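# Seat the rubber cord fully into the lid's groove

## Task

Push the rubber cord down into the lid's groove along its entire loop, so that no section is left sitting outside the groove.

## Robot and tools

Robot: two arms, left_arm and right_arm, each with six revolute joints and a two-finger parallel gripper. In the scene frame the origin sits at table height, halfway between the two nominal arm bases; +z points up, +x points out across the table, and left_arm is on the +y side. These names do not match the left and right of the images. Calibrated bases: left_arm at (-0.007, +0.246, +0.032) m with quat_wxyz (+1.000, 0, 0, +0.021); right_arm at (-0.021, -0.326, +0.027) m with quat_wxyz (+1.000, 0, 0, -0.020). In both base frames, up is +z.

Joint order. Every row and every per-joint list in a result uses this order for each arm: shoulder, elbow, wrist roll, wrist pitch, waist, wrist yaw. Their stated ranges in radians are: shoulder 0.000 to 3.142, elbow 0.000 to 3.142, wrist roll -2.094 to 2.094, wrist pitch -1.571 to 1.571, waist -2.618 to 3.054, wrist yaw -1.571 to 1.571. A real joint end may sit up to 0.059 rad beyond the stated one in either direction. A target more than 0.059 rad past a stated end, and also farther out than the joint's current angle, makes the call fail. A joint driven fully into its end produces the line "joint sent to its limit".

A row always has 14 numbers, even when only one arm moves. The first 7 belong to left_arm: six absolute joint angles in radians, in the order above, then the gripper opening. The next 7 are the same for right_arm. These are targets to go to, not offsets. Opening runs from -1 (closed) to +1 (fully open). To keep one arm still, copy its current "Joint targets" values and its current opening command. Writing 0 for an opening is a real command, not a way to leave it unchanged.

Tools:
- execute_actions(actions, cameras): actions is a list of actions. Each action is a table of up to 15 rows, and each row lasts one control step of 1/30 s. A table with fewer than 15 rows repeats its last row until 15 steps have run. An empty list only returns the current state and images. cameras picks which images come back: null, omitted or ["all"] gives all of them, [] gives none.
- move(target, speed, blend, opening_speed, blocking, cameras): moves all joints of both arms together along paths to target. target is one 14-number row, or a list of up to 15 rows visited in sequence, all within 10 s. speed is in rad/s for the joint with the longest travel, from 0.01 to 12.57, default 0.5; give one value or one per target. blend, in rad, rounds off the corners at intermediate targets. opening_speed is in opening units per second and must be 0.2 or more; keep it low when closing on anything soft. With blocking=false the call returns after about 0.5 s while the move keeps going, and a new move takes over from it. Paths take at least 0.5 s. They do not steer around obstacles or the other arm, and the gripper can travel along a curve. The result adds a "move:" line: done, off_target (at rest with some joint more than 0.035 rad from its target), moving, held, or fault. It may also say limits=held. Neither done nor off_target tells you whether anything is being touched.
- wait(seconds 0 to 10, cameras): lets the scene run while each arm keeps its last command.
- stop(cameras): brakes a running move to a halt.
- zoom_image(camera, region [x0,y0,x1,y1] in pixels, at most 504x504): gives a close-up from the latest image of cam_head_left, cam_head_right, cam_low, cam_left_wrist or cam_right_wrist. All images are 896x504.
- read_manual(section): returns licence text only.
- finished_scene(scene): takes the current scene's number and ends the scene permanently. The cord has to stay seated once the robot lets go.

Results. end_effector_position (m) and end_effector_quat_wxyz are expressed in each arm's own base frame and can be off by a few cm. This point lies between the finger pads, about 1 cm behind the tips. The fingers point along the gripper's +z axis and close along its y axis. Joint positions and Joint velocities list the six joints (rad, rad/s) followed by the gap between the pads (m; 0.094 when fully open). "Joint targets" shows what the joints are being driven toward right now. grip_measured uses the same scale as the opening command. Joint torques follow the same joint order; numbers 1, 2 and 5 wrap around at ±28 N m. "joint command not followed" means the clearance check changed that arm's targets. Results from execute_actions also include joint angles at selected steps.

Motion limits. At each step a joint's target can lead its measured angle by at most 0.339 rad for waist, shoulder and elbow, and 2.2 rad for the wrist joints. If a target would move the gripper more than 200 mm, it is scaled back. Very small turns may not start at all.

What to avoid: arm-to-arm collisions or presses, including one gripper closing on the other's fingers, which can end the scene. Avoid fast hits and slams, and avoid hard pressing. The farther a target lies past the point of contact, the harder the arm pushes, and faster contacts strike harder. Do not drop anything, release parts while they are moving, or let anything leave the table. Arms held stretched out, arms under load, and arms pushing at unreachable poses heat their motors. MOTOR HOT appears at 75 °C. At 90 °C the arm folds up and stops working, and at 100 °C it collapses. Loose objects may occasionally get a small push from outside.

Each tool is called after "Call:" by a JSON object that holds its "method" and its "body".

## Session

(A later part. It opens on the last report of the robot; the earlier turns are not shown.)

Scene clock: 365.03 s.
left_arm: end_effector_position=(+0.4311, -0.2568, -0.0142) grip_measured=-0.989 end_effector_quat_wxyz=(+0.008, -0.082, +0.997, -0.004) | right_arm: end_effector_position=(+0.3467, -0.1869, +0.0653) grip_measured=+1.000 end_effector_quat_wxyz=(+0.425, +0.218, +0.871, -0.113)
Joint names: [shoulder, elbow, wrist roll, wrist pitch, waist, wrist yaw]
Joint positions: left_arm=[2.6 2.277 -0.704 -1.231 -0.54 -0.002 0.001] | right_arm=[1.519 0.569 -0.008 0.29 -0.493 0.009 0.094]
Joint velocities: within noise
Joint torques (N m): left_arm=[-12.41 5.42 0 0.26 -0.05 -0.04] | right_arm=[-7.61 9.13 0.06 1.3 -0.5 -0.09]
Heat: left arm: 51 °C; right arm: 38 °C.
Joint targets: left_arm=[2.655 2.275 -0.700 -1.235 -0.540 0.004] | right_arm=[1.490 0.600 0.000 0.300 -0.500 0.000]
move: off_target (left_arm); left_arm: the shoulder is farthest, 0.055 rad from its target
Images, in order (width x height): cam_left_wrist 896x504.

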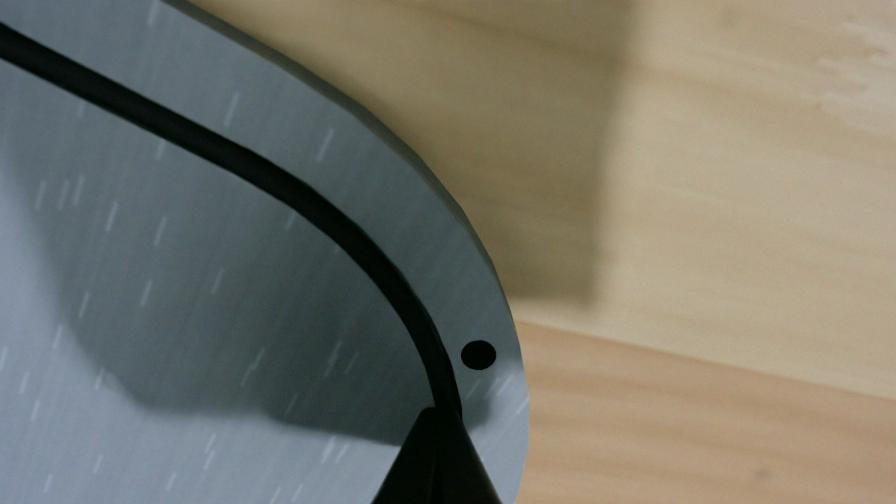

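Call:
{"method": "move", "body": {"target": [[2.47,2.275,-0.7,-1.21,-0.543,0.004,-1,1.49,0.6,0,0.3,-0.5,0,1],[2.655,2.275,-0.7,-1.228,-0.543,0.004,-1,1.49,0.6,0,0.3,-0.5,0,1]], "speed": [0.3,0.25], "cameras": ["cam_left_wrist"]}}

Call:
{"method": "zoom_image", "body": {"camera": "cam_left_wrist", "region": [300, 100, 700, 504]}}

Scene clock: 366.93 s.
left_arm: end_effector_position=(+0.4327, -0.2587, -0.0146) grip_measured=-0.989 end_effector_quat_wxyz=(+0.010, -0.082, +0.997, -0.009) | right_arm: end_effector_position=(+0.3467, -0.1869, +0.0653) grip_measured=+1.000 end_effector_quat_wxyz=(+0.425, +0.218, +0.871, -0.113)
Joint names: [shoulder, elbow, wrist roll, wrist pitch, waist, wrist yaw]
Joint positions: left_arm=[2.601 2.279 -0.704 -1.222 -0.54 0.002 0.001] | right_arm=[1.519 0.569 -0.008 0.29 -0.493 0.009 0.094]
Joint velocities: within noise
Joint torques (N m): left_arm=[-12.7 5.26 0.01 0.22 -0.47 -0.04] | right_arm=[-7.56 9.07 0.03 1.32 -0.59 -0.1]
Heat: left arm: 51 °C; right arm: 38 °C.
Joint targets: left_arm=[2.655 2.275 -0.700 -1.228 -0.543 0.004] | right_arm=[1.490 0.600 0.000 0.300 -0.500 0.000]
move: off_target (left_arm); left_arm: the shoulder is farthest, 0.054 rad from its target
Images, in order (width x height): cam_left_wrist 896x504.

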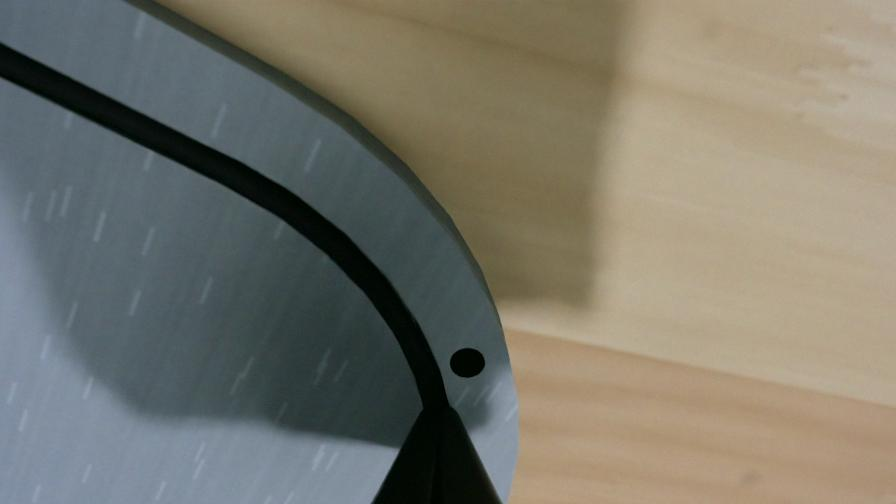

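Scaled by 1.248 from the camera's 896x504 image, which has a finer 1280x720 frame.

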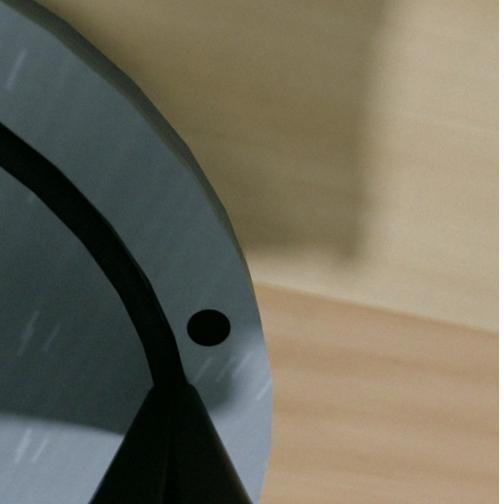

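Call:
{"method": "move", "body": {"target": [[2.70,2.24,-0.7,-1.19,-0.542,0.004,-1,1.49,0.6,0,0.3,-0.5,0,1],[2.46,2.24,-0.7,-1.24,-0.544,0.004,-1,1.49,0.6,0,0.3,-0.5,0,1],[2.46,2.255,-0.62,-1.22,-0.551,0.004,-1,1.49,0.6,0,0.3,-0.5,0,1],[2.645,2.255,-0.62,-1.237,-0.551,0.004,-1,1.49,0.6,0,0.3,-0.5,0,1]], "speed": [0.15,0.4,0.3,0.25], "cameras": ["cam_left_wrist"]}}

Call:
{"method": "zoom_image", "body": {"camera": "cam_left_wrist", "region": [300, 100, 700, 504]}}

Scene clock: 369.53 s.
left_arm: end_effector_position=(+0.4243, -0.2583, -0.0147) grip_measured=-0.989 end_effector_quat_wxyz=(+0.001, -0.039, +0.999, -0.004) | right_arm: end_effector_position=(+0.3467, -0.1869, +0.0653) grip_measured=+1.000 end_effector_quat_wxyz=(+0.425, +0.218, +0.871, -0.113)
Joint names: [shoulder, elbow, wrist roll, wrist pitch, waist, wrist yaw]
Joint positions: left_arm=[2.587 2.252 -0.625 -1.23 -0.547 0.006 0.001] | right_arm=[1.519 0.569 -0.008 0.29 -0.493 0.009 0.094]
Joint velocities: within noise
Joint torques (N m): left_arm=[-12.14 5.9 0.07 0.25 -0.5 -0.03] | right_arm=[-7.64 9.07 0.03 1.32 -0.59 -0.07]
Heat: left arm: 51 °C; right arm: 38 °C.
Joint targets: left_arm=[2.645 2.255 -0.620 -1.237 -0.551 0.004] | right_arm=[1.490 0.600 0.000 0.300 -0.500 0.000]
move: off_target (left_arm); left_arm: the shoulder is farthest, 0.058 rad from its target
Images, in order (width x height): cam_left_wrist 896x504.

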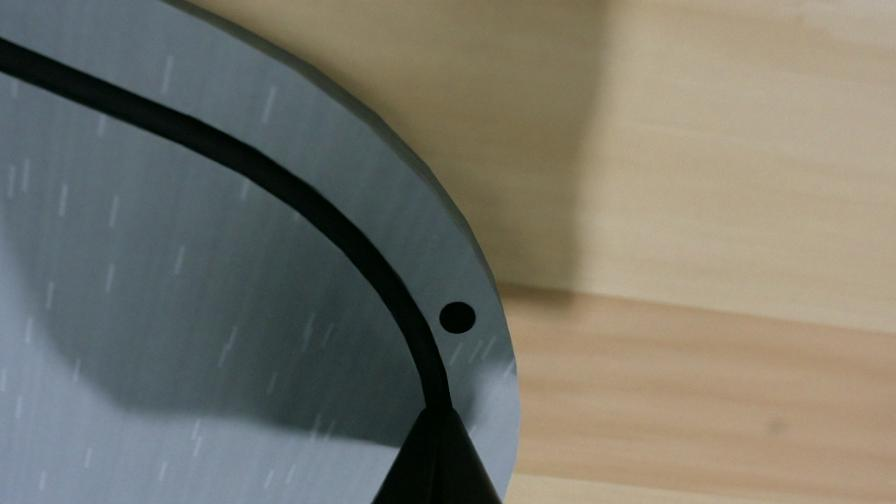

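Scaled by 1.248 from the camera's 896x504 image, which has a finer 1280x720 frame.

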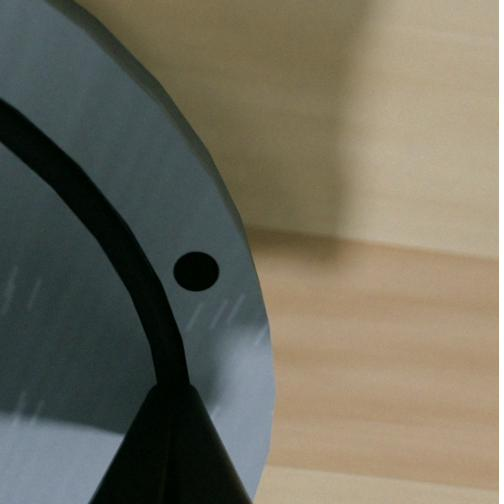

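Call:
{"method": "move", "body": {"target": [[2.69,2.22,-0.62,-1.2,-0.55,0.004,-1,1.49,0.6,0,0.3,-0.5,0,1],[2.45,2.22,-0.62,-1.245,-0.552,0.004,-1,1.49,0.6,0,0.3,-0.5,0,1],[2.45,2.235,-0.54,-1.225,-0.558,0.004,-1,1.49,0.6,0,0.3,-0.5,0,1],[2.634,2.235,-0.54,-1.244,-0.558,0.004,-1,1.49,0.6,0,0.3,-0.5,0,1]], "speed": [0.15,0.4,0.3,0.25], "cameras": ["cam_left_wrist"]}}

Call:
{"method": "zoom_image", "body": {"camera": "cam_left_wrist", "region": [300, 100, 700, 504]}}

Scene clock: 372.07 s.
left_arm: end_effector_position=(+0.4178, -0.2585, -0.0147) grip_measured=-0.989 end_effector_quat_wxyz=(-0.006, +0.004, +1.000, +0.000) | right_arm: end_effector_position=(+0.3467, -0.1869, +0.0653) grip_measured=+1.000 end_effector_quat_wxyz=(+0.425, +0.218, +0.871, -0.113)
Joint names: [shoulder, elbow, wrist roll, wrist pitch, waist, wrist yaw]
Joint positions: left_arm=[2.577 2.232 -0.545 -1.236 -0.554 0.006 0.001] | right_arm=[1.519 0.569 -0.008 0.29 -0.493 0.009 0.094]
Joint velocities: within noise
Joint torques (N m): left_arm=[-11.78 5.52 0.01 0.22 -0.25 -0.02] | right_arm=[-7.6 9.22 0.02 1.34 -0.59 -0.11]
Heat: left arm: 51 °C; right arm: 38 °C.
Joint targets: left_arm=[2.634 2.235 -0.540 -1.244 -0.558 0.004] | right_arm=[1.490 0.600 0.000 0.300 -0.500 0.000]
move: off_target (left_arm); left_arm: the shoulder is farthest, 0.057 rad from its target
Images, in order (width x height): cam_left_wrist 896x504.

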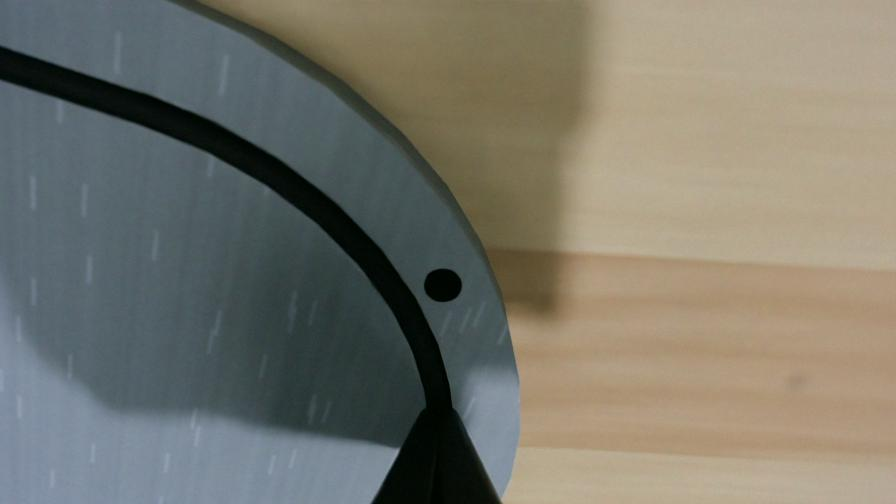

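Scaled by 1.248 from the camera's 896x504 image, which has a finer 1280x720 frame.

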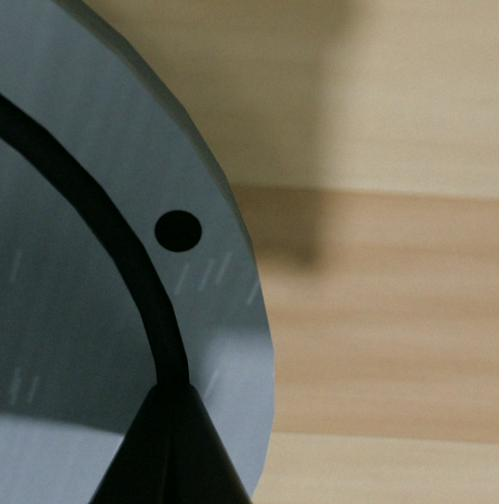

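Call:
{"method": "move", "body": {"target": [[2.68,2.20,-0.54,-1.207,-0.557,0.004,-1,1.49,0.6,0,0.3,-0.5,0,1],[2.44,2.20,-0.54,-1.25,-0.559,0.004,-1,1.49,0.6,0,0.3,-0.5,0,1],[2.44,2.213,-0.44,-1.23,-0.5645,0.004,-1,1.49,0.6,0,0.3,-0.5,0,1],[2.622,2.213,-0.44,-1.249,-0.5645,0.004,-1,1.49,0.6,0,0.3,-0.5,0,1]], "speed": [0.15,0.4,0.3,0.25], "cameras": ["cam_left_wrist"]}}

Call:
{"method": "zoom_image", "body": {"camera": "cam_left_wrist", "region": [300, 100, 700, 504]}}

Scene clock: 374.73 s.
left_arm: end_effector_position=(+0.4115, -0.2550, -0.0148) grip_measured=-0.989 end_effector_quat_wxyz=(-0.012, +0.057, +0.998, +0.009) | right_arm: end_effector_position=(+0.3467, -0.1869, +0.0653) grip_measured=+1.000 end_effector_quat_wxyz=(+0.425, +0.218, +0.871, -0.113)
Joint names: [shoulder, elbow, wrist roll, wrist pitch, waist, wrist yaw]
Joint positions: left_arm=[2.564 2.208 -0.445 -1.245 -0.558 -0.004 0.001] | right_arm=[1.519 0.569 -0.008 0.29 -0.493 0.009 0.094]
Joint velocities: within noise
Joint torques (N m): left_arm=[-11.6 5.87 0.06 0.14 -0.54 0.09] | right_arm=[-7.56 9.11 0.06 1.3 -0.47 -0.1]
Heat: left arm: 51 °C; right arm: 39 °C.
Joint targets: left_arm=[2.622 2.213 -0.440 -1.249 -0.564 0.004] | right_arm=[1.490 0.600 0.000 0.300 -0.500 0.000]
move: off_target (left_arm); left_arm: the shoulder is farthest, 0.058 rad from its target
Images, in order (width x height): cam_left_wrist 896x504.

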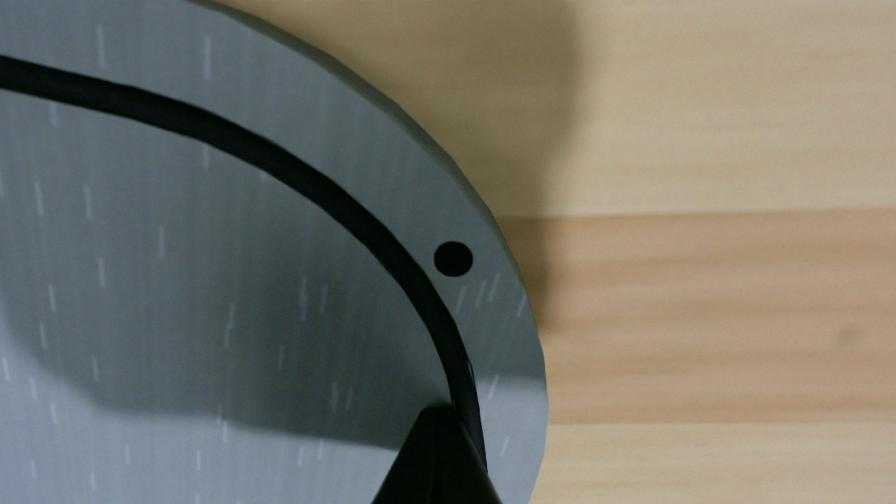

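Scaled by 1.248 from the camera's 896x504 image, which has a finer 1280x720 frame.

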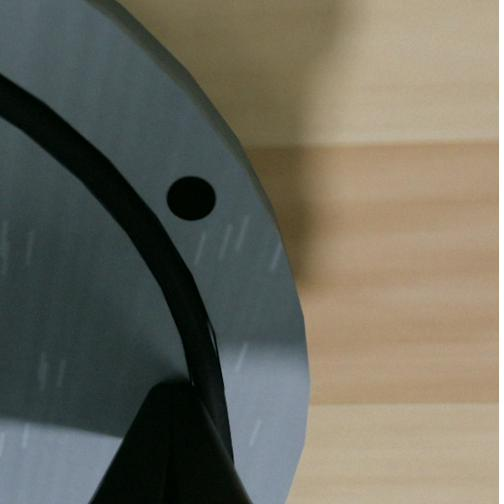

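Call:
{"method": "move", "body": {"target": [[2.44,2.213,-0.44,-1.225,-0.572,0.004,-1,1.49,0.6,0,0.3,-0.5,0,1],[2.622,2.213,-0.44,-1.243,-0.571,0.004,-1,1.49,0.6,0,0.3,-0.5,0,1]], "speed": [0.3,0.25], "cameras": ["cam_left_wrist"]}}

Call:
{"method": "zoom_image", "body": {"camera": "cam_left_wrist", "region": [300, 100, 700, 504]}}

Scene clock: 376.70 s.
left_arm: end_effector_position=(+0.4103, -0.2566, -0.0149) grip_measured=-0.989 end_effector_quat_wxyz=(-0.011, +0.061, +0.998, +0.013) | right_arm: end_effector_position=(+0.3467, -0.1869, +0.0653) grip_measured=+1.000 end_effector_quat_wxyz=(+0.425, +0.218, +0.871, -0.113)
Joint names: [shoulder, elbow, wrist roll, wrist pitch, waist, wrist yaw]
Joint positions: left_arm=[2.566 2.211 -0.445 -1.248 -0.566 -0.013 0.001] | right_arm=[1.519 0.569 -0.008 0.29 -0.493 0.009 0.094]
Joint velocities: within noise
Joint torques (N m): left_arm=[-11.89 5.33 -0.01 0.28 -0.4 0.15] | right_arm=[-7.77 8.94 0.03 1.32 -0.47 -0.09]
Heat: left arm: 51 °C; right arm: 39 °C.
Joint targets: left_arm=[2.622 2.213 -0.440 -1.243 -0.571 0.004] | right_arm=[1.490 0.600 0.000 0.300 -0.500 0.000]
move: off_target (left_arm); left_arm: the shoulder is farthest, 0.056 rad from its target
Images, in order (width x height): cam_left_wrist 896x504.

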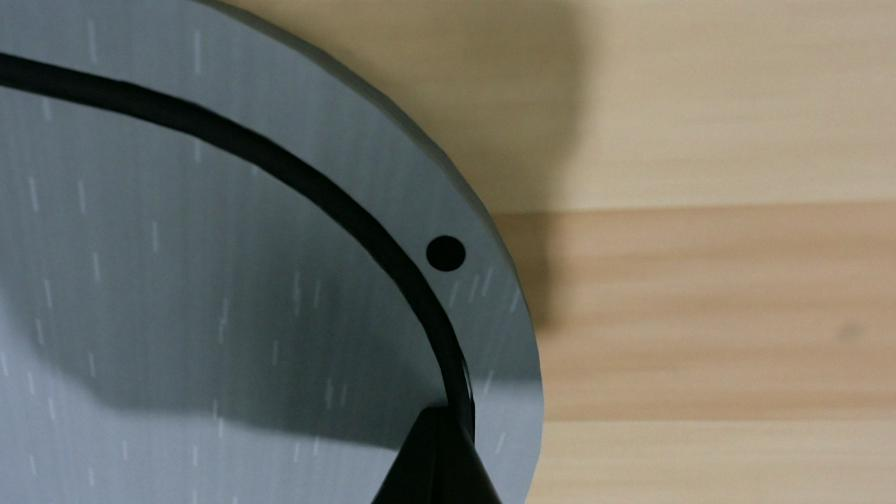

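Scaled by 1.248 from the camera's 896x504 image, which has a finer 1280x720 frame.

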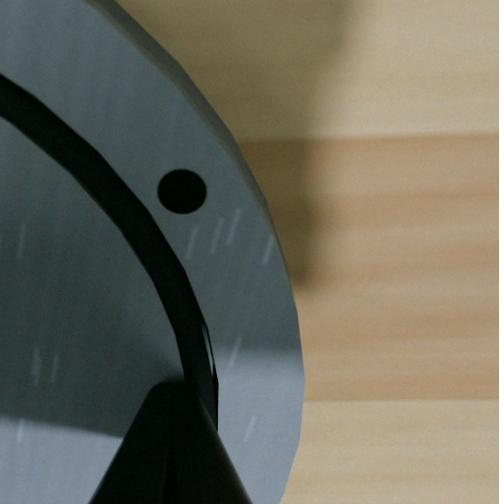

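Call:
{"method": "move", "body": {"target": [[2.44,2.213,-0.44,-1.22,-0.576,0.004,-1,1.49,0.6,0,0.3,-0.5,0,1],[2.612,2.213,-0.44,-1.236,-0.574,0.004,-1,1.49,0.6,0,0.3,-0.5,0,1]], "speed": [0.3,0.25], "cameras": ["cam_left_wrist"]}}

Call:
{"method": "zoom_image", "body": {"camera": "cam_left_wrist", "region": [300, 100, 700, 504]}}

Scene clock: 379.63 s.
left_arm: end_effector_position=(+0.4118, -0.2643, -0.0144) grip_measured=-0.989 end_effector_quat_wxyz=(-0.004, +0.064, +0.998, +0.002) | right_arm: end_effector_position=(+0.3467, -0.1869, +0.0653) grip_measured=+1.000 end_effector_quat_wxyz=(+0.425, +0.218, +0.871, -0.113)
Joint names: [shoulder, elbow, wrist roll, wrist pitch, waist, wrist yaw]
Joint positions: left_arm=[2.565 2.212 -0.445 -1.227 -0.572 0.001 0.001] | right_arm=[1.519 0.569 -0.008 0.29 -0.493 0.009 0.094]
Joint velocities: within noise
Joint torques (N m): left_arm=[-12.81 5.46 -0.03 0.11 -0.34 0] | right_arm=[-7.64 9.06 0.07 1.28 -0.44 -0.11]
Heat: left arm: 51 °C; right arm: 39 °C.
Joint targets: left_arm=[2.612 2.213 -0.440 -1.236 -0.574 0.004] | right_arm=[1.490 0.600 0.000 0.300 -0.500 0.000]
move: off_target (left_arm); left_arm: the shoulder is farthest, 0.047 rad from its target
Images, in order (width x height): cam_left_wrist 896x504.

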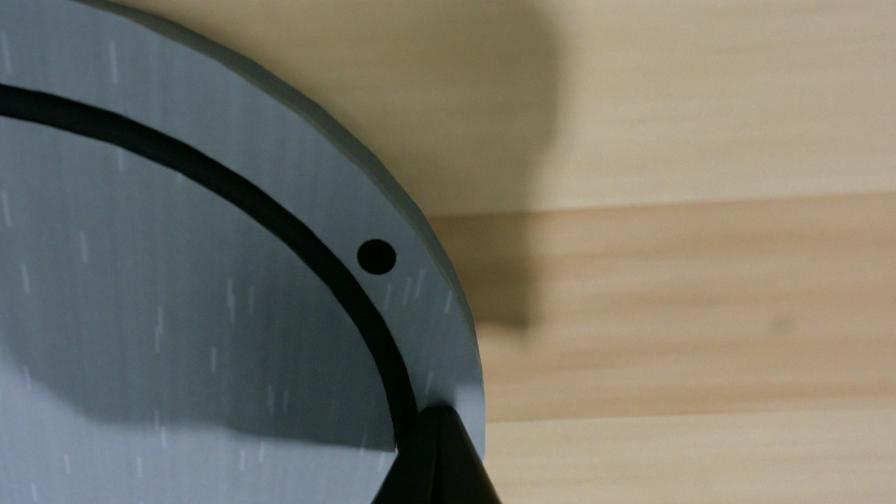

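Scaled by 1.248 from the camera's 896x504 image, which has a finer 1280x720 frame.

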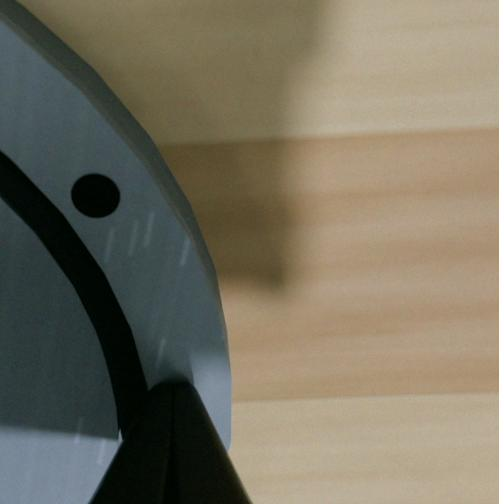

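Call:
{"method": "move", "body": {"target": [[2.44,2.213,-0.44,-1.225,-0.563,0.004,-1,1.49,0.6,0,0.3,-0.5,0,1],[2.612,2.213,-0.44,-1.243,-0.564,0.004,-1,1.49,0.6,0,0.3,-0.5,0,1]], "speed": [0.3,0.25], "cameras": ["cam_left_wrist"]}}

Call:
{"method": "zoom_image", "body": {"camera": "cam_left_wrist", "region": [300, 100, 700, 504]}}

Scene clock: 381.43 s.
left_arm: end_effector_position=(+0.4128, -0.2602, -0.0144) grip_measured=-0.989 end_effector_quat_wxyz=(-0.006, +0.061, +0.998, +0.005) | right_arm: end_effector_position=(+0.3467, -0.1869, +0.0653) grip_measured=+1.000 end_effector_quat_wxyz=(+0.425, +0.218, +0.871, -0.113)
Joint names: [shoulder, elbow, wrist roll, wrist pitch, waist, wrist yaw]
Joint positions: left_arm=[2.565 2.212 -0.444 -1.233 -0.566 -0.003 0.001] | right_arm=[1.519 0.569 -0.008 0.29 -0.493 0.009 0.094]
Joint velocities: within noise
Joint torques (N m): left_arm=[-12.77 5.3 -0.01 0.2 -0.03 0.03] | right_arm=[-7.64 9.17 0.07 1.3 -0.57 -0.06]
Heat: left arm: 51 °C; right arm: 39 °C.
Joint targets: left_arm=[2.612 2.213 -0.440 -1.243 -0.564 0.004] | right_arm=[1.490 0.600 0.000 0.300 -0.500 0.000]
move: off_target (left_arm); left_arm: the shoulder is farthest, 0.047 rad from its target
Images, in order (width x height): cam_left_wrist 896x504.

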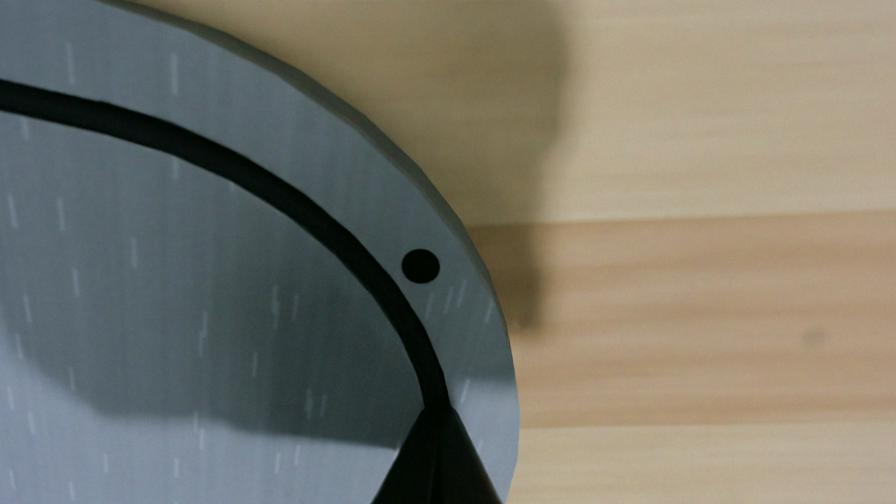

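Scaled by 1.248 from the camera's 896x504 image, which has a finer 1280x720 frame.

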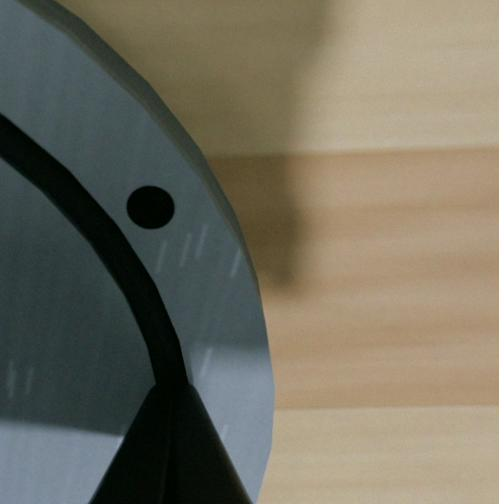

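Call:
{"method": "move", "body": {"target": [[2.66,2.18,-0.44,-1.207,-0.564,0.004,-1,1.49,0.6,0,0.3,-0.5,0,1],[2.42,2.18,-0.44,-1.255,-0.566,0.004,-1,1.49,0.6,0,0.3,-0.5,0,1],[2.42,2.187,-0.36,-1.236,-0.574,0.004,-1,1.49,0.6,0,0.3,-0.5,0,1],[2.597,2.187,-0.36,-1.252,-0.574,0.004,-1,1.49,0.6,0,0.3,-0.5,0,1]], "speed": [0.15,0.4,0.3,0.25], "cameras": ["cam_left_wrist"]}}

Call:
{"method": "zoom_image", "body": {"camera": "cam_left_wrist", "region": [300, 100, 700, 504]}}

Scene clock: 384.00 s.
left_arm: end_effector_position=(+0.4042, -0.2550, -0.0143) grip_measured=-0.989 end_effector_quat_wxyz=(-0.019, +0.101, +0.995, +0.014) | right_arm: end_effector_position=(+0.3467, -0.1869, +0.0653) grip_measured=+1.000 end_effector_quat_wxyz=(+0.425, +0.218, +0.871, -0.113)
Joint names: [shoulder, elbow, wrist roll, wrist pitch, waist, wrist yaw]
Joint positions: left_arm=[2.553 2.187 -0.365 -1.253 -0.568 -0.008 0.001] | right_arm=[1.519 0.569 -0.008 0.29 -0.493 0.009 0.094]
Joint velocities: within noise
Joint torques (N m): left_arm=[-12.68 5.53 -0.02 0.21 -0.51 0.08] | right_arm=[-7.53 9.26 0.05 1.34 -0.64 -0.08]
Heat: left arm: 51 °C; right arm: 39 °C.
Joint targets: left_arm=[2.597 2.187 -0.360 -1.252 -0.574 0.004] | right_arm=[1.490 0.600 0.000 0.300 -0.500 0.000]
move: off_target (left_arm); left_arm: the shoulder is farthest, 0.044 rad from its target
Images, in order (width x height): cam_left_wrist 896x504.

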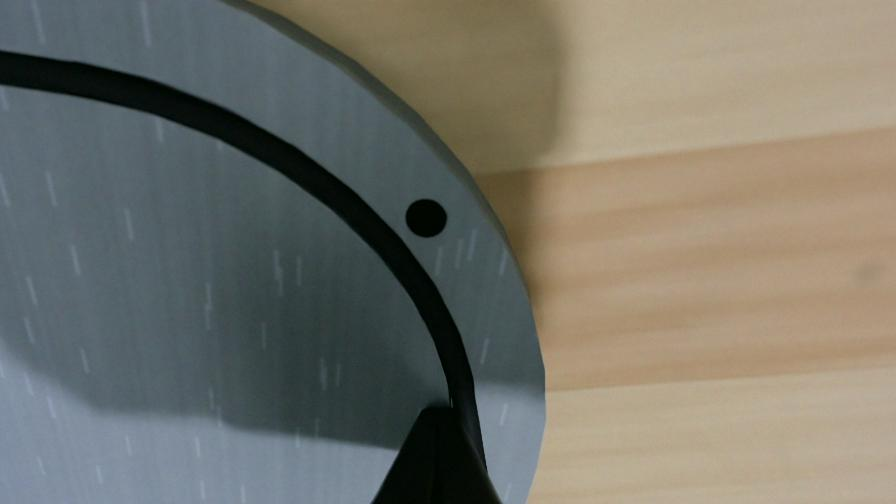

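Scaled by 1.248 from the camera's 896x504 image, which has a finer 1280x720 frame.

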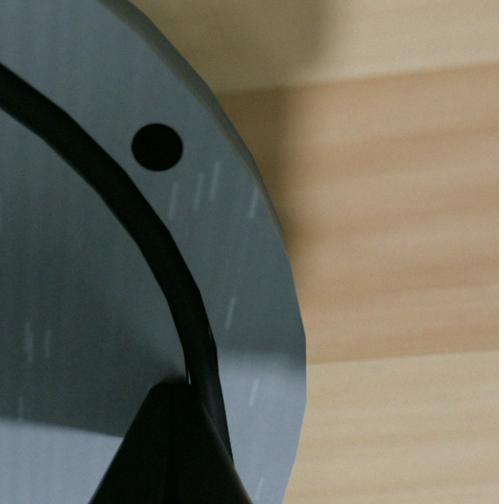

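Call:
{"method": "move", "body": {"target": [[2.42,2.19,-0.36,-1.22,-0.578,0.004,-1,1.49,0.6,0,0.3,-0.5,0,1],[2.594,2.19,-0.36,-1.244,-0.576,0.004,-1,1.49,0.6,0,0.3,-0.5,0,1]], "speed": [0.3,0.25], "cameras": ["cam_left_wrist"]}}

Call:
{"method": "zoom_image", "body": {"camera": "cam_left_wrist", "region": [300, 100, 700, 504]}}

Scene clock: 386.03 s.
left_arm: end_effector_position=(+0.4055, -0.2558, -0.0142) grip_measured=-0.989 end_effector_quat_wxyz=(-0.015, +0.103, +0.994, +0.016) | right_arm: end_effector_position=(+0.3467, -0.1869, +0.0653) grip_measured=+1.000 end_effector_quat_wxyz=(+0.425, +0.218, +0.871, -0.113)
Joint names: [shoulder, elbow, wrist roll, wrist pitch, waist, wrist yaw]
Joint positions: left_arm=[2.553 2.189 -0.365 -1.248 -0.57 -0.015 0.001] | right_arm=[1.519 0.569 -0.008 0.29 -0.493 0.009 0.094]
Joint velocities: within noise
Joint torques (N m): left_arm=[-13.2 5.6 -0.01 0.2 -0.58 0.16] | right_arm=[-7.84 9.09 0.05 1.35 -0.81 -0.11]
Heat: left arm: 51 °C; right arm: 39 °C.
Joint targets: left_arm=[2.594 2.190 -0.360 -1.244 -0.576 0.004] | right_arm=[1.490 0.600 0.000 0.300 -0.500 0.000]
move: off_target (left_arm); left_arm: the shoulder is farthest, 0.041 rad from its target
Images, in order (width x height): cam_left_wrist 896x504.

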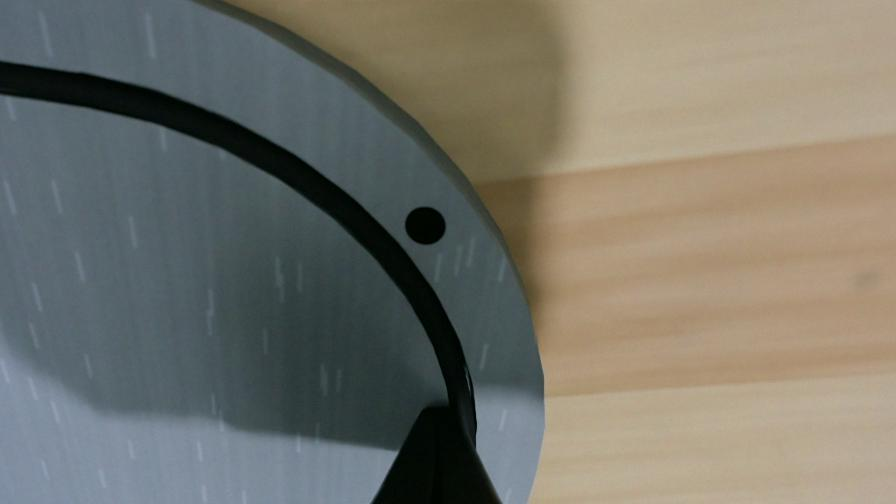

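Scaled by 1.248 from the camera's 896x504 image, which has a finer 1280x720 frame.

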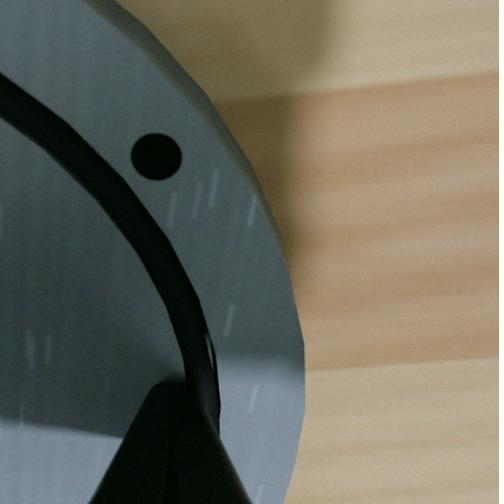

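Call:
{"method": "move", "body": {"target": [[2.42,2.19,-0.36,-1.22,-0.585,0.004,-1,1.49,0.6,0,0.3,-0.5,0,1],[2.42,2.19,-0.36,-1.235,-0.571,0.004,-1,1.49,0.6,0,0.3,-0.5,0,1],[2.592,2.19,-0.36,-1.248,-0.571,0.004,-1,1.49,0.6,0,0.3,-0.5,0,1]], "speed": [0.2,0.2,0.25], "cameras": ["cam_left_wrist"]}}

Call:
{"method": "zoom_image", "body": {"camera": "cam_left_wrist", "region": [300, 100, 700, 504]}}

Scene clock: 388.37 s.
left_arm: end_effector_position=(+0.4046, -0.2554, -0.0140) grip_measured=-0.989 end_effector_quat_wxyz=(-0.018, +0.102, +0.994, +0.015) | right_arm: end_effector_position=(+0.3467, -0.1869, +0.0653) grip_measured=+1.000 end_effector_quat_wxyz=(+0.425, +0.218, +0.871, -0.113)
Joint names: [shoulder, elbow, wrist roll, wrist pitch, waist, wrist yaw]
Joint positions: left_arm=[2.553 2.19 -0.364 -1.253 -0.569 -0.01 0.001] | right_arm=[1.519 0.569 -0.008 0.29 -0.493 0.009 0.094]
Joint velocities: within noise
Joint torques (N m): left_arm=[-13.12 5.35 -0.01 0.22 -0.24 0.11] | right_arm=[-7.56 9.16 0.09 1.32 -0.58 -0.07]
Heat: left arm: 51 °C; right arm: 39 °C.
Joint targets: left_arm=[2.592 2.190 -0.360 -1.248 -0.571 0.004] | right_arm=[1.490 0.600 0.000 0.300 -0.500 0.000]
move: off_target (left_arm); left_arm: the shoulder is farthest, 0.039 rad from its target
Images, in order (width x height): cam_left_wrist 896x504.

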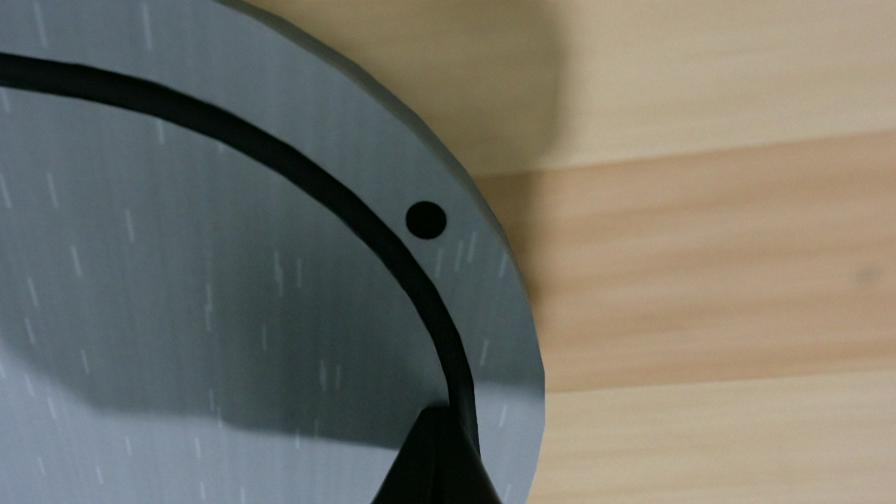

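Scaled by 1.248 from the camera's 896x504 image, which has a finer 1280x720 frame.

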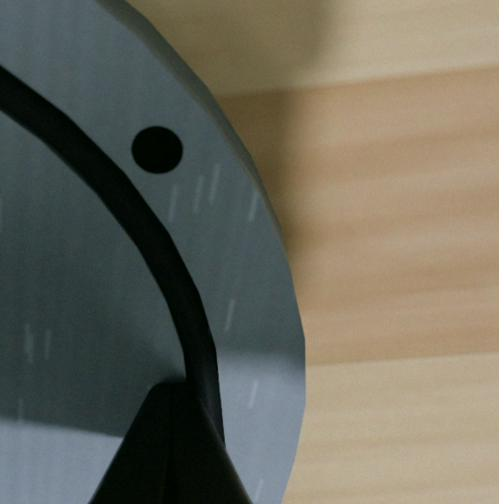

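Call:
{"method": "move", "body": {"target": [[2.42,2.19,-0.36,-1.215,-0.59,0.004,-1,1.49,0.6,0,0.3,-0.5,0,1],[2.42,2.19,-0.36,-1.225,-0.577,0.004,-1,1.49,0.6,0,0.3,-0.5,0,1],[2.592,2.19,-0.36,-1.243,-0.577,0.004,-1,1.49,0.6,0,0.3,-0.5,0,1]], "speed": [0.2,0.2,0.25], "cameras": ["cam_left_wrist"]}}

Call:
{"method": "zoom_image", "body": {"camera": "cam_left_wrist", "region": [300, 100, 700, 504]}}

Scene clock: 390.53 s.
left_arm: end_effector_position=(+0.4052, -0.2644, -0.0113) grip_measured=-0.989 end_effector_quat_wxyz=(-0.010, +0.108, +0.994, +0.005) | right_arm: end_effector_position=(+0.3467, -0.1869, +0.0653) grip_measured=+1.000 end_effector_quat_wxyz=(+0.425, +0.218, +0.871, -0.113)
Joint names: [shoulder, elbow, wrist roll, wrist pitch, waist, wrist yaw]
Joint positions: left_arm=[2.548 2.192 -0.364 -1.236 -0.58 0 0.001] | right_arm=[1.519 0.569 -0.008 0.29 -0.493 0.009 0.094]
Joint velocities: within noise
Joint torques (N m): left_arm=[-12.82 5.29 0.02 0.14 0.09 -0.04] | right_arm=[-7.49 9.1 0.09 1.34 -0.73 -0.09]
Heat: left arm: 51 °C; right arm: 39 °C.
Joint targets: left_arm=[2.592 2.190 -0.360 -1.243 -0.577 0.004] | right_arm=[1.490 0.600 0.000 0.300 -0.500 0.000]
move: off_target (left_arm); left_arm: the shoulder is farthest, 0.044 rad from its target
Images, in order (width x height): cam_left_wrist 896x504.

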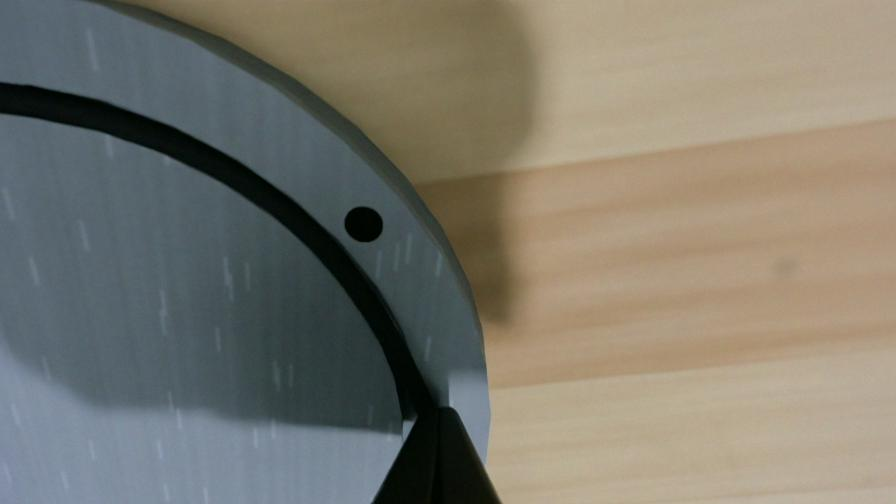

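Scaled by 1.248 from the camera's 896x504 image, which has a finer 1280x720 frame.

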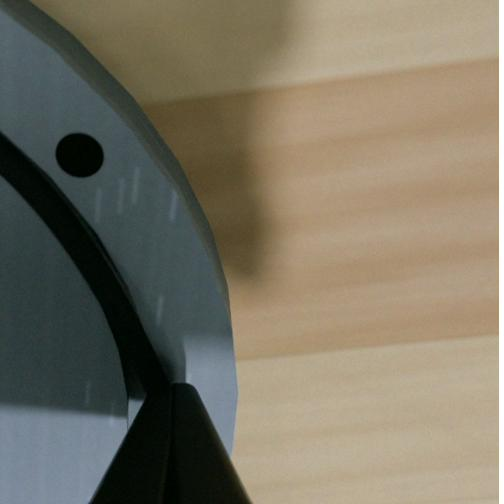

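Call:
{"method": "move", "body": {"target": [[2.41,2.19,-0.36,-1.215,-0.58,0.004,-1,1.49,0.6,0,0.3,-0.5,0,1],[2.41,2.19,-0.36,-1.23,-0.573,0.004,-0.5,1.49,0.6,0,0.3,-0.5,0,1],[2.592,2.19,-0.36,-1.246,-0.573,0.004,-0.5,1.49,0.6,0,0.3,-0.5,0,1]], "speed": [0.3,0.2,0.25], "cameras": ["cam_left_wrist"]}}

Call:
{"method": "zoom_image", "body": {"camera": "cam_left_wrist", "region": [300, 100, 700, 504]}}

Scene clock: 393.53 s.
left_arm: end_effector_position=(+0.4050, -0.2637, -0.0145) grip_measured=-0.503 end_effector_quat_wxyz=(-0.013, +0.107, +0.994, +0.005) | right_arm: end_effector_position=(+0.3467, -0.1869, +0.0653) grip_measured=+1.000 end_effector_quat_wxyz=(+0.425, +0.218, +0.871, -0.113)
Joint names: [shoulder, elbow, wrist roll, wrist pitch, waist, wrist yaw]
Joint positions: left_arm=[2.555 2.192 -0.364 -1.235 -0.578 0.003 0.023] | right_arm=[1.519 0.569 -0.008 0.29 -0.493 0.009 0.094]
Joint velocities: within noise
Joint torques (N m): left_arm=[-13.83 5.31 0.01 0.11 0.42 0.03] | right_arm=[-7.62 9.28 0.07 1.31 -0.54 -0.07]
Heat: left arm: 51 °C; right arm: 39 °C.
Joint targets: left_arm=[2.592 2.190 -0.360 -1.246 -0.573 0.004] | right_arm=[1.490 0.600 0.000 0.300 -0.500 0.000]
move: off_target (left_arm); target 2's new numbers were sent with left_arm's shoulder 0.046 rad from that target; left_arm: the shoulder is farthest, 0.037 rad from its target
Images, in order (width x height): cam_left_wrist 896x504.

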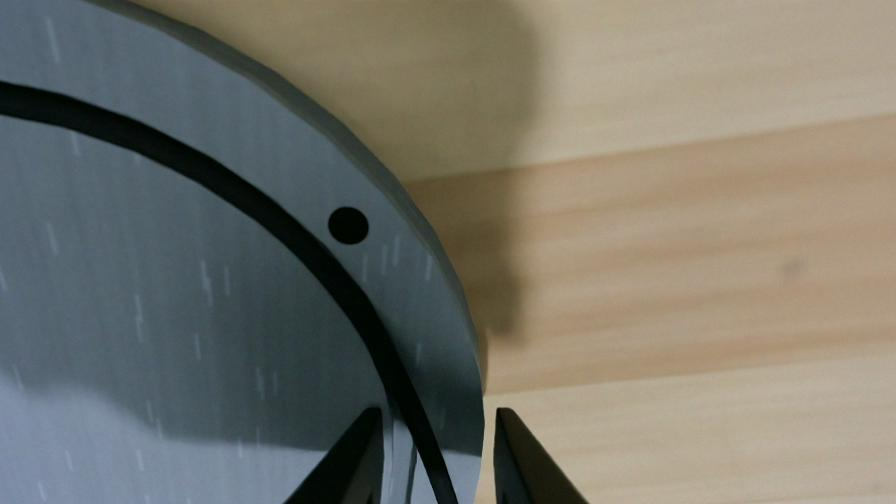

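Scaled by 1.248 from the camera's 896x504 image, which has a finer 1280x720 frame.

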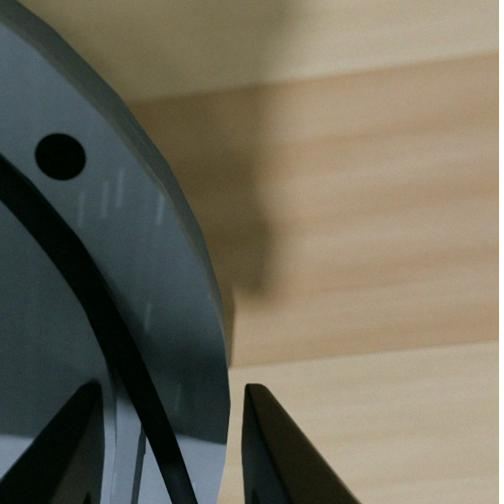

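Call:
{"method": "move", "body": {"target": [[2.582,2.19,-0.36,-1.246,-0.565,0.004,-0.5,1.49,0.6,0,0.3,-0.5,0,1],[2.582,2.19,-0.36,-1.246,-0.565,0.004,-1,1.49,0.6,0,0.3,-0.5,0,1]], "speed": [0.1,0.25], "cameras": ["cam_left_wrist"]}}

Call:
{"method": "zoom_image", "body": {"camera": "cam_left_wrist", "region": [300, 100, 700, 504]}}

Scene clock: 394.93 s.
left_arm: end_effector_position=(+0.4054, -0.2625, -0.0144) grip_measured=-0.965 end_effector_quat_wxyz=(-0.016, +0.104, +0.994, +0.001) | right_arm: end_effector_position=(+0.3467, -0.1869, +0.0653) grip_measured=+1.000 end_effector_quat_wxyz=(+0.425, +0.218, +0.871, -0.113)
Joint names: [shoulder, elbow, wrist roll, wrist pitch, waist, wrist yaw]
Joint positions: left_arm=[2.555 2.193 -0.363 -1.237 -0.572 0.013 0.002] | right_arm=[1.519 0.569 -0.008 0.29 -0.493 0.009 0.094]
Joint velocities: within noise
Joint torques (N m): left_arm=[-14.72 5.33 0.02 0.15 0.8 -0.17] | right_arm=[-7.73 8.94 0.04 1.33 -0.55 -0.11]
Heat: left arm: 51 °C; right arm: 39 °C.
Joint targets: left_arm=[2.582 2.190 -0.360 -1.246 -0.565 0.004] | right_arm=[1.490 0.600 0.000 0.300 -0.500 0.000]
move: done
Images, in order (width x height): cam_left_wrist 896x504.

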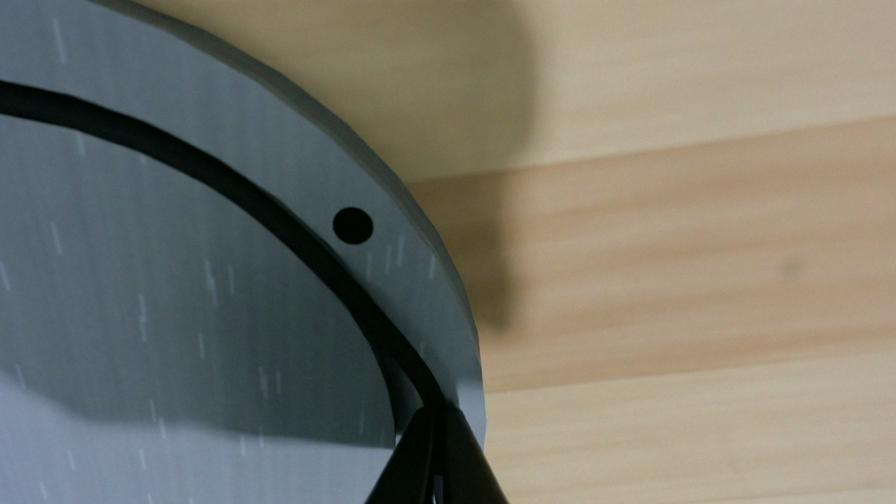

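Scaled by 1.248 from the camera's 896x504 image, which has a finer 1280x720 frame.

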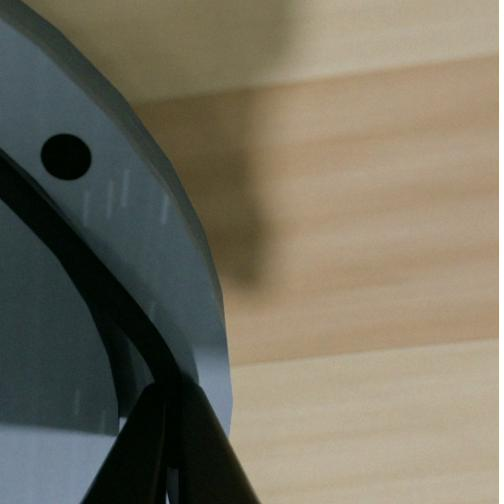

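Call:
{"method": "move", "body": {"target": [2.575,2.18,-0.36,-1.25,-0.550,0.004,-1,1.49,0.6,0,0.3,-0.5,0,1], "speed": 0.1, "cameras": ["cam_left_wrist"]}}

Call:
{"method": "zoom_image", "body": {"camera": "cam_left_wrist", "region": [300, 100, 700, 504]}}

Scene clock: 395.93 s.
left_arm: end_effector_position=(+0.4057, -0.2620, -0.0144) grip_measured=-0.965 end_effector_quat_wxyz=(-0.019, +0.101, +0.995, -0.006) | right_arm: end_effector_position=(+0.3467, -0.1869, +0.0653) grip_measured=+1.000 end_effector_quat_wxyz=(+0.425, +0.218, +0.871, -0.113)
Joint names: [shoulder, elbow, wrist roll, wrist pitch, waist, wrist yaw]
Joint positions: left_arm=[2.555 2.193 -0.363 -1.237 -0.565 0.029 0.002] | right_arm=[1.519 0.569 -0.008 0.29 -0.493 0.009 0.094]
Joint velocities: within noise
Joint torques (N m): left_arm=[-14.98 4.45 0.02 0.08 1.36 -0.25] | right_arm=[-7.83 9.1 0.08 1.33 -0.61 -0.11]
Heat: left arm: 52 °C; right arm: 39 °C.
Joint targets: left_arm=[2.575 2.180 -0.360 -1.250 -0.550 0.004] | right_arm=[1.490 0.600 0.000 0.300 -0.500 0.000]
move: done
Images, in order (width x height): cam_left_wrist 896x504.

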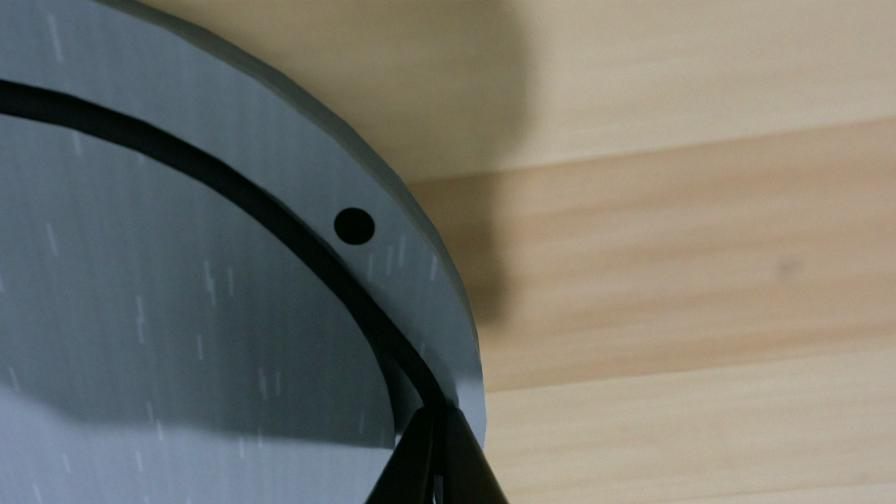

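Scaled by 1.248 from the camera's 896x504 image, which has a finer 1280x720 frame.

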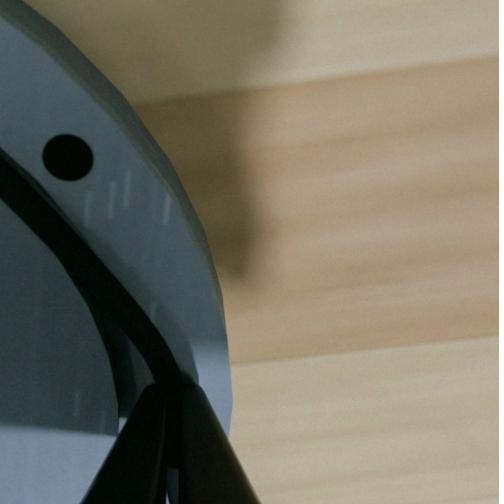

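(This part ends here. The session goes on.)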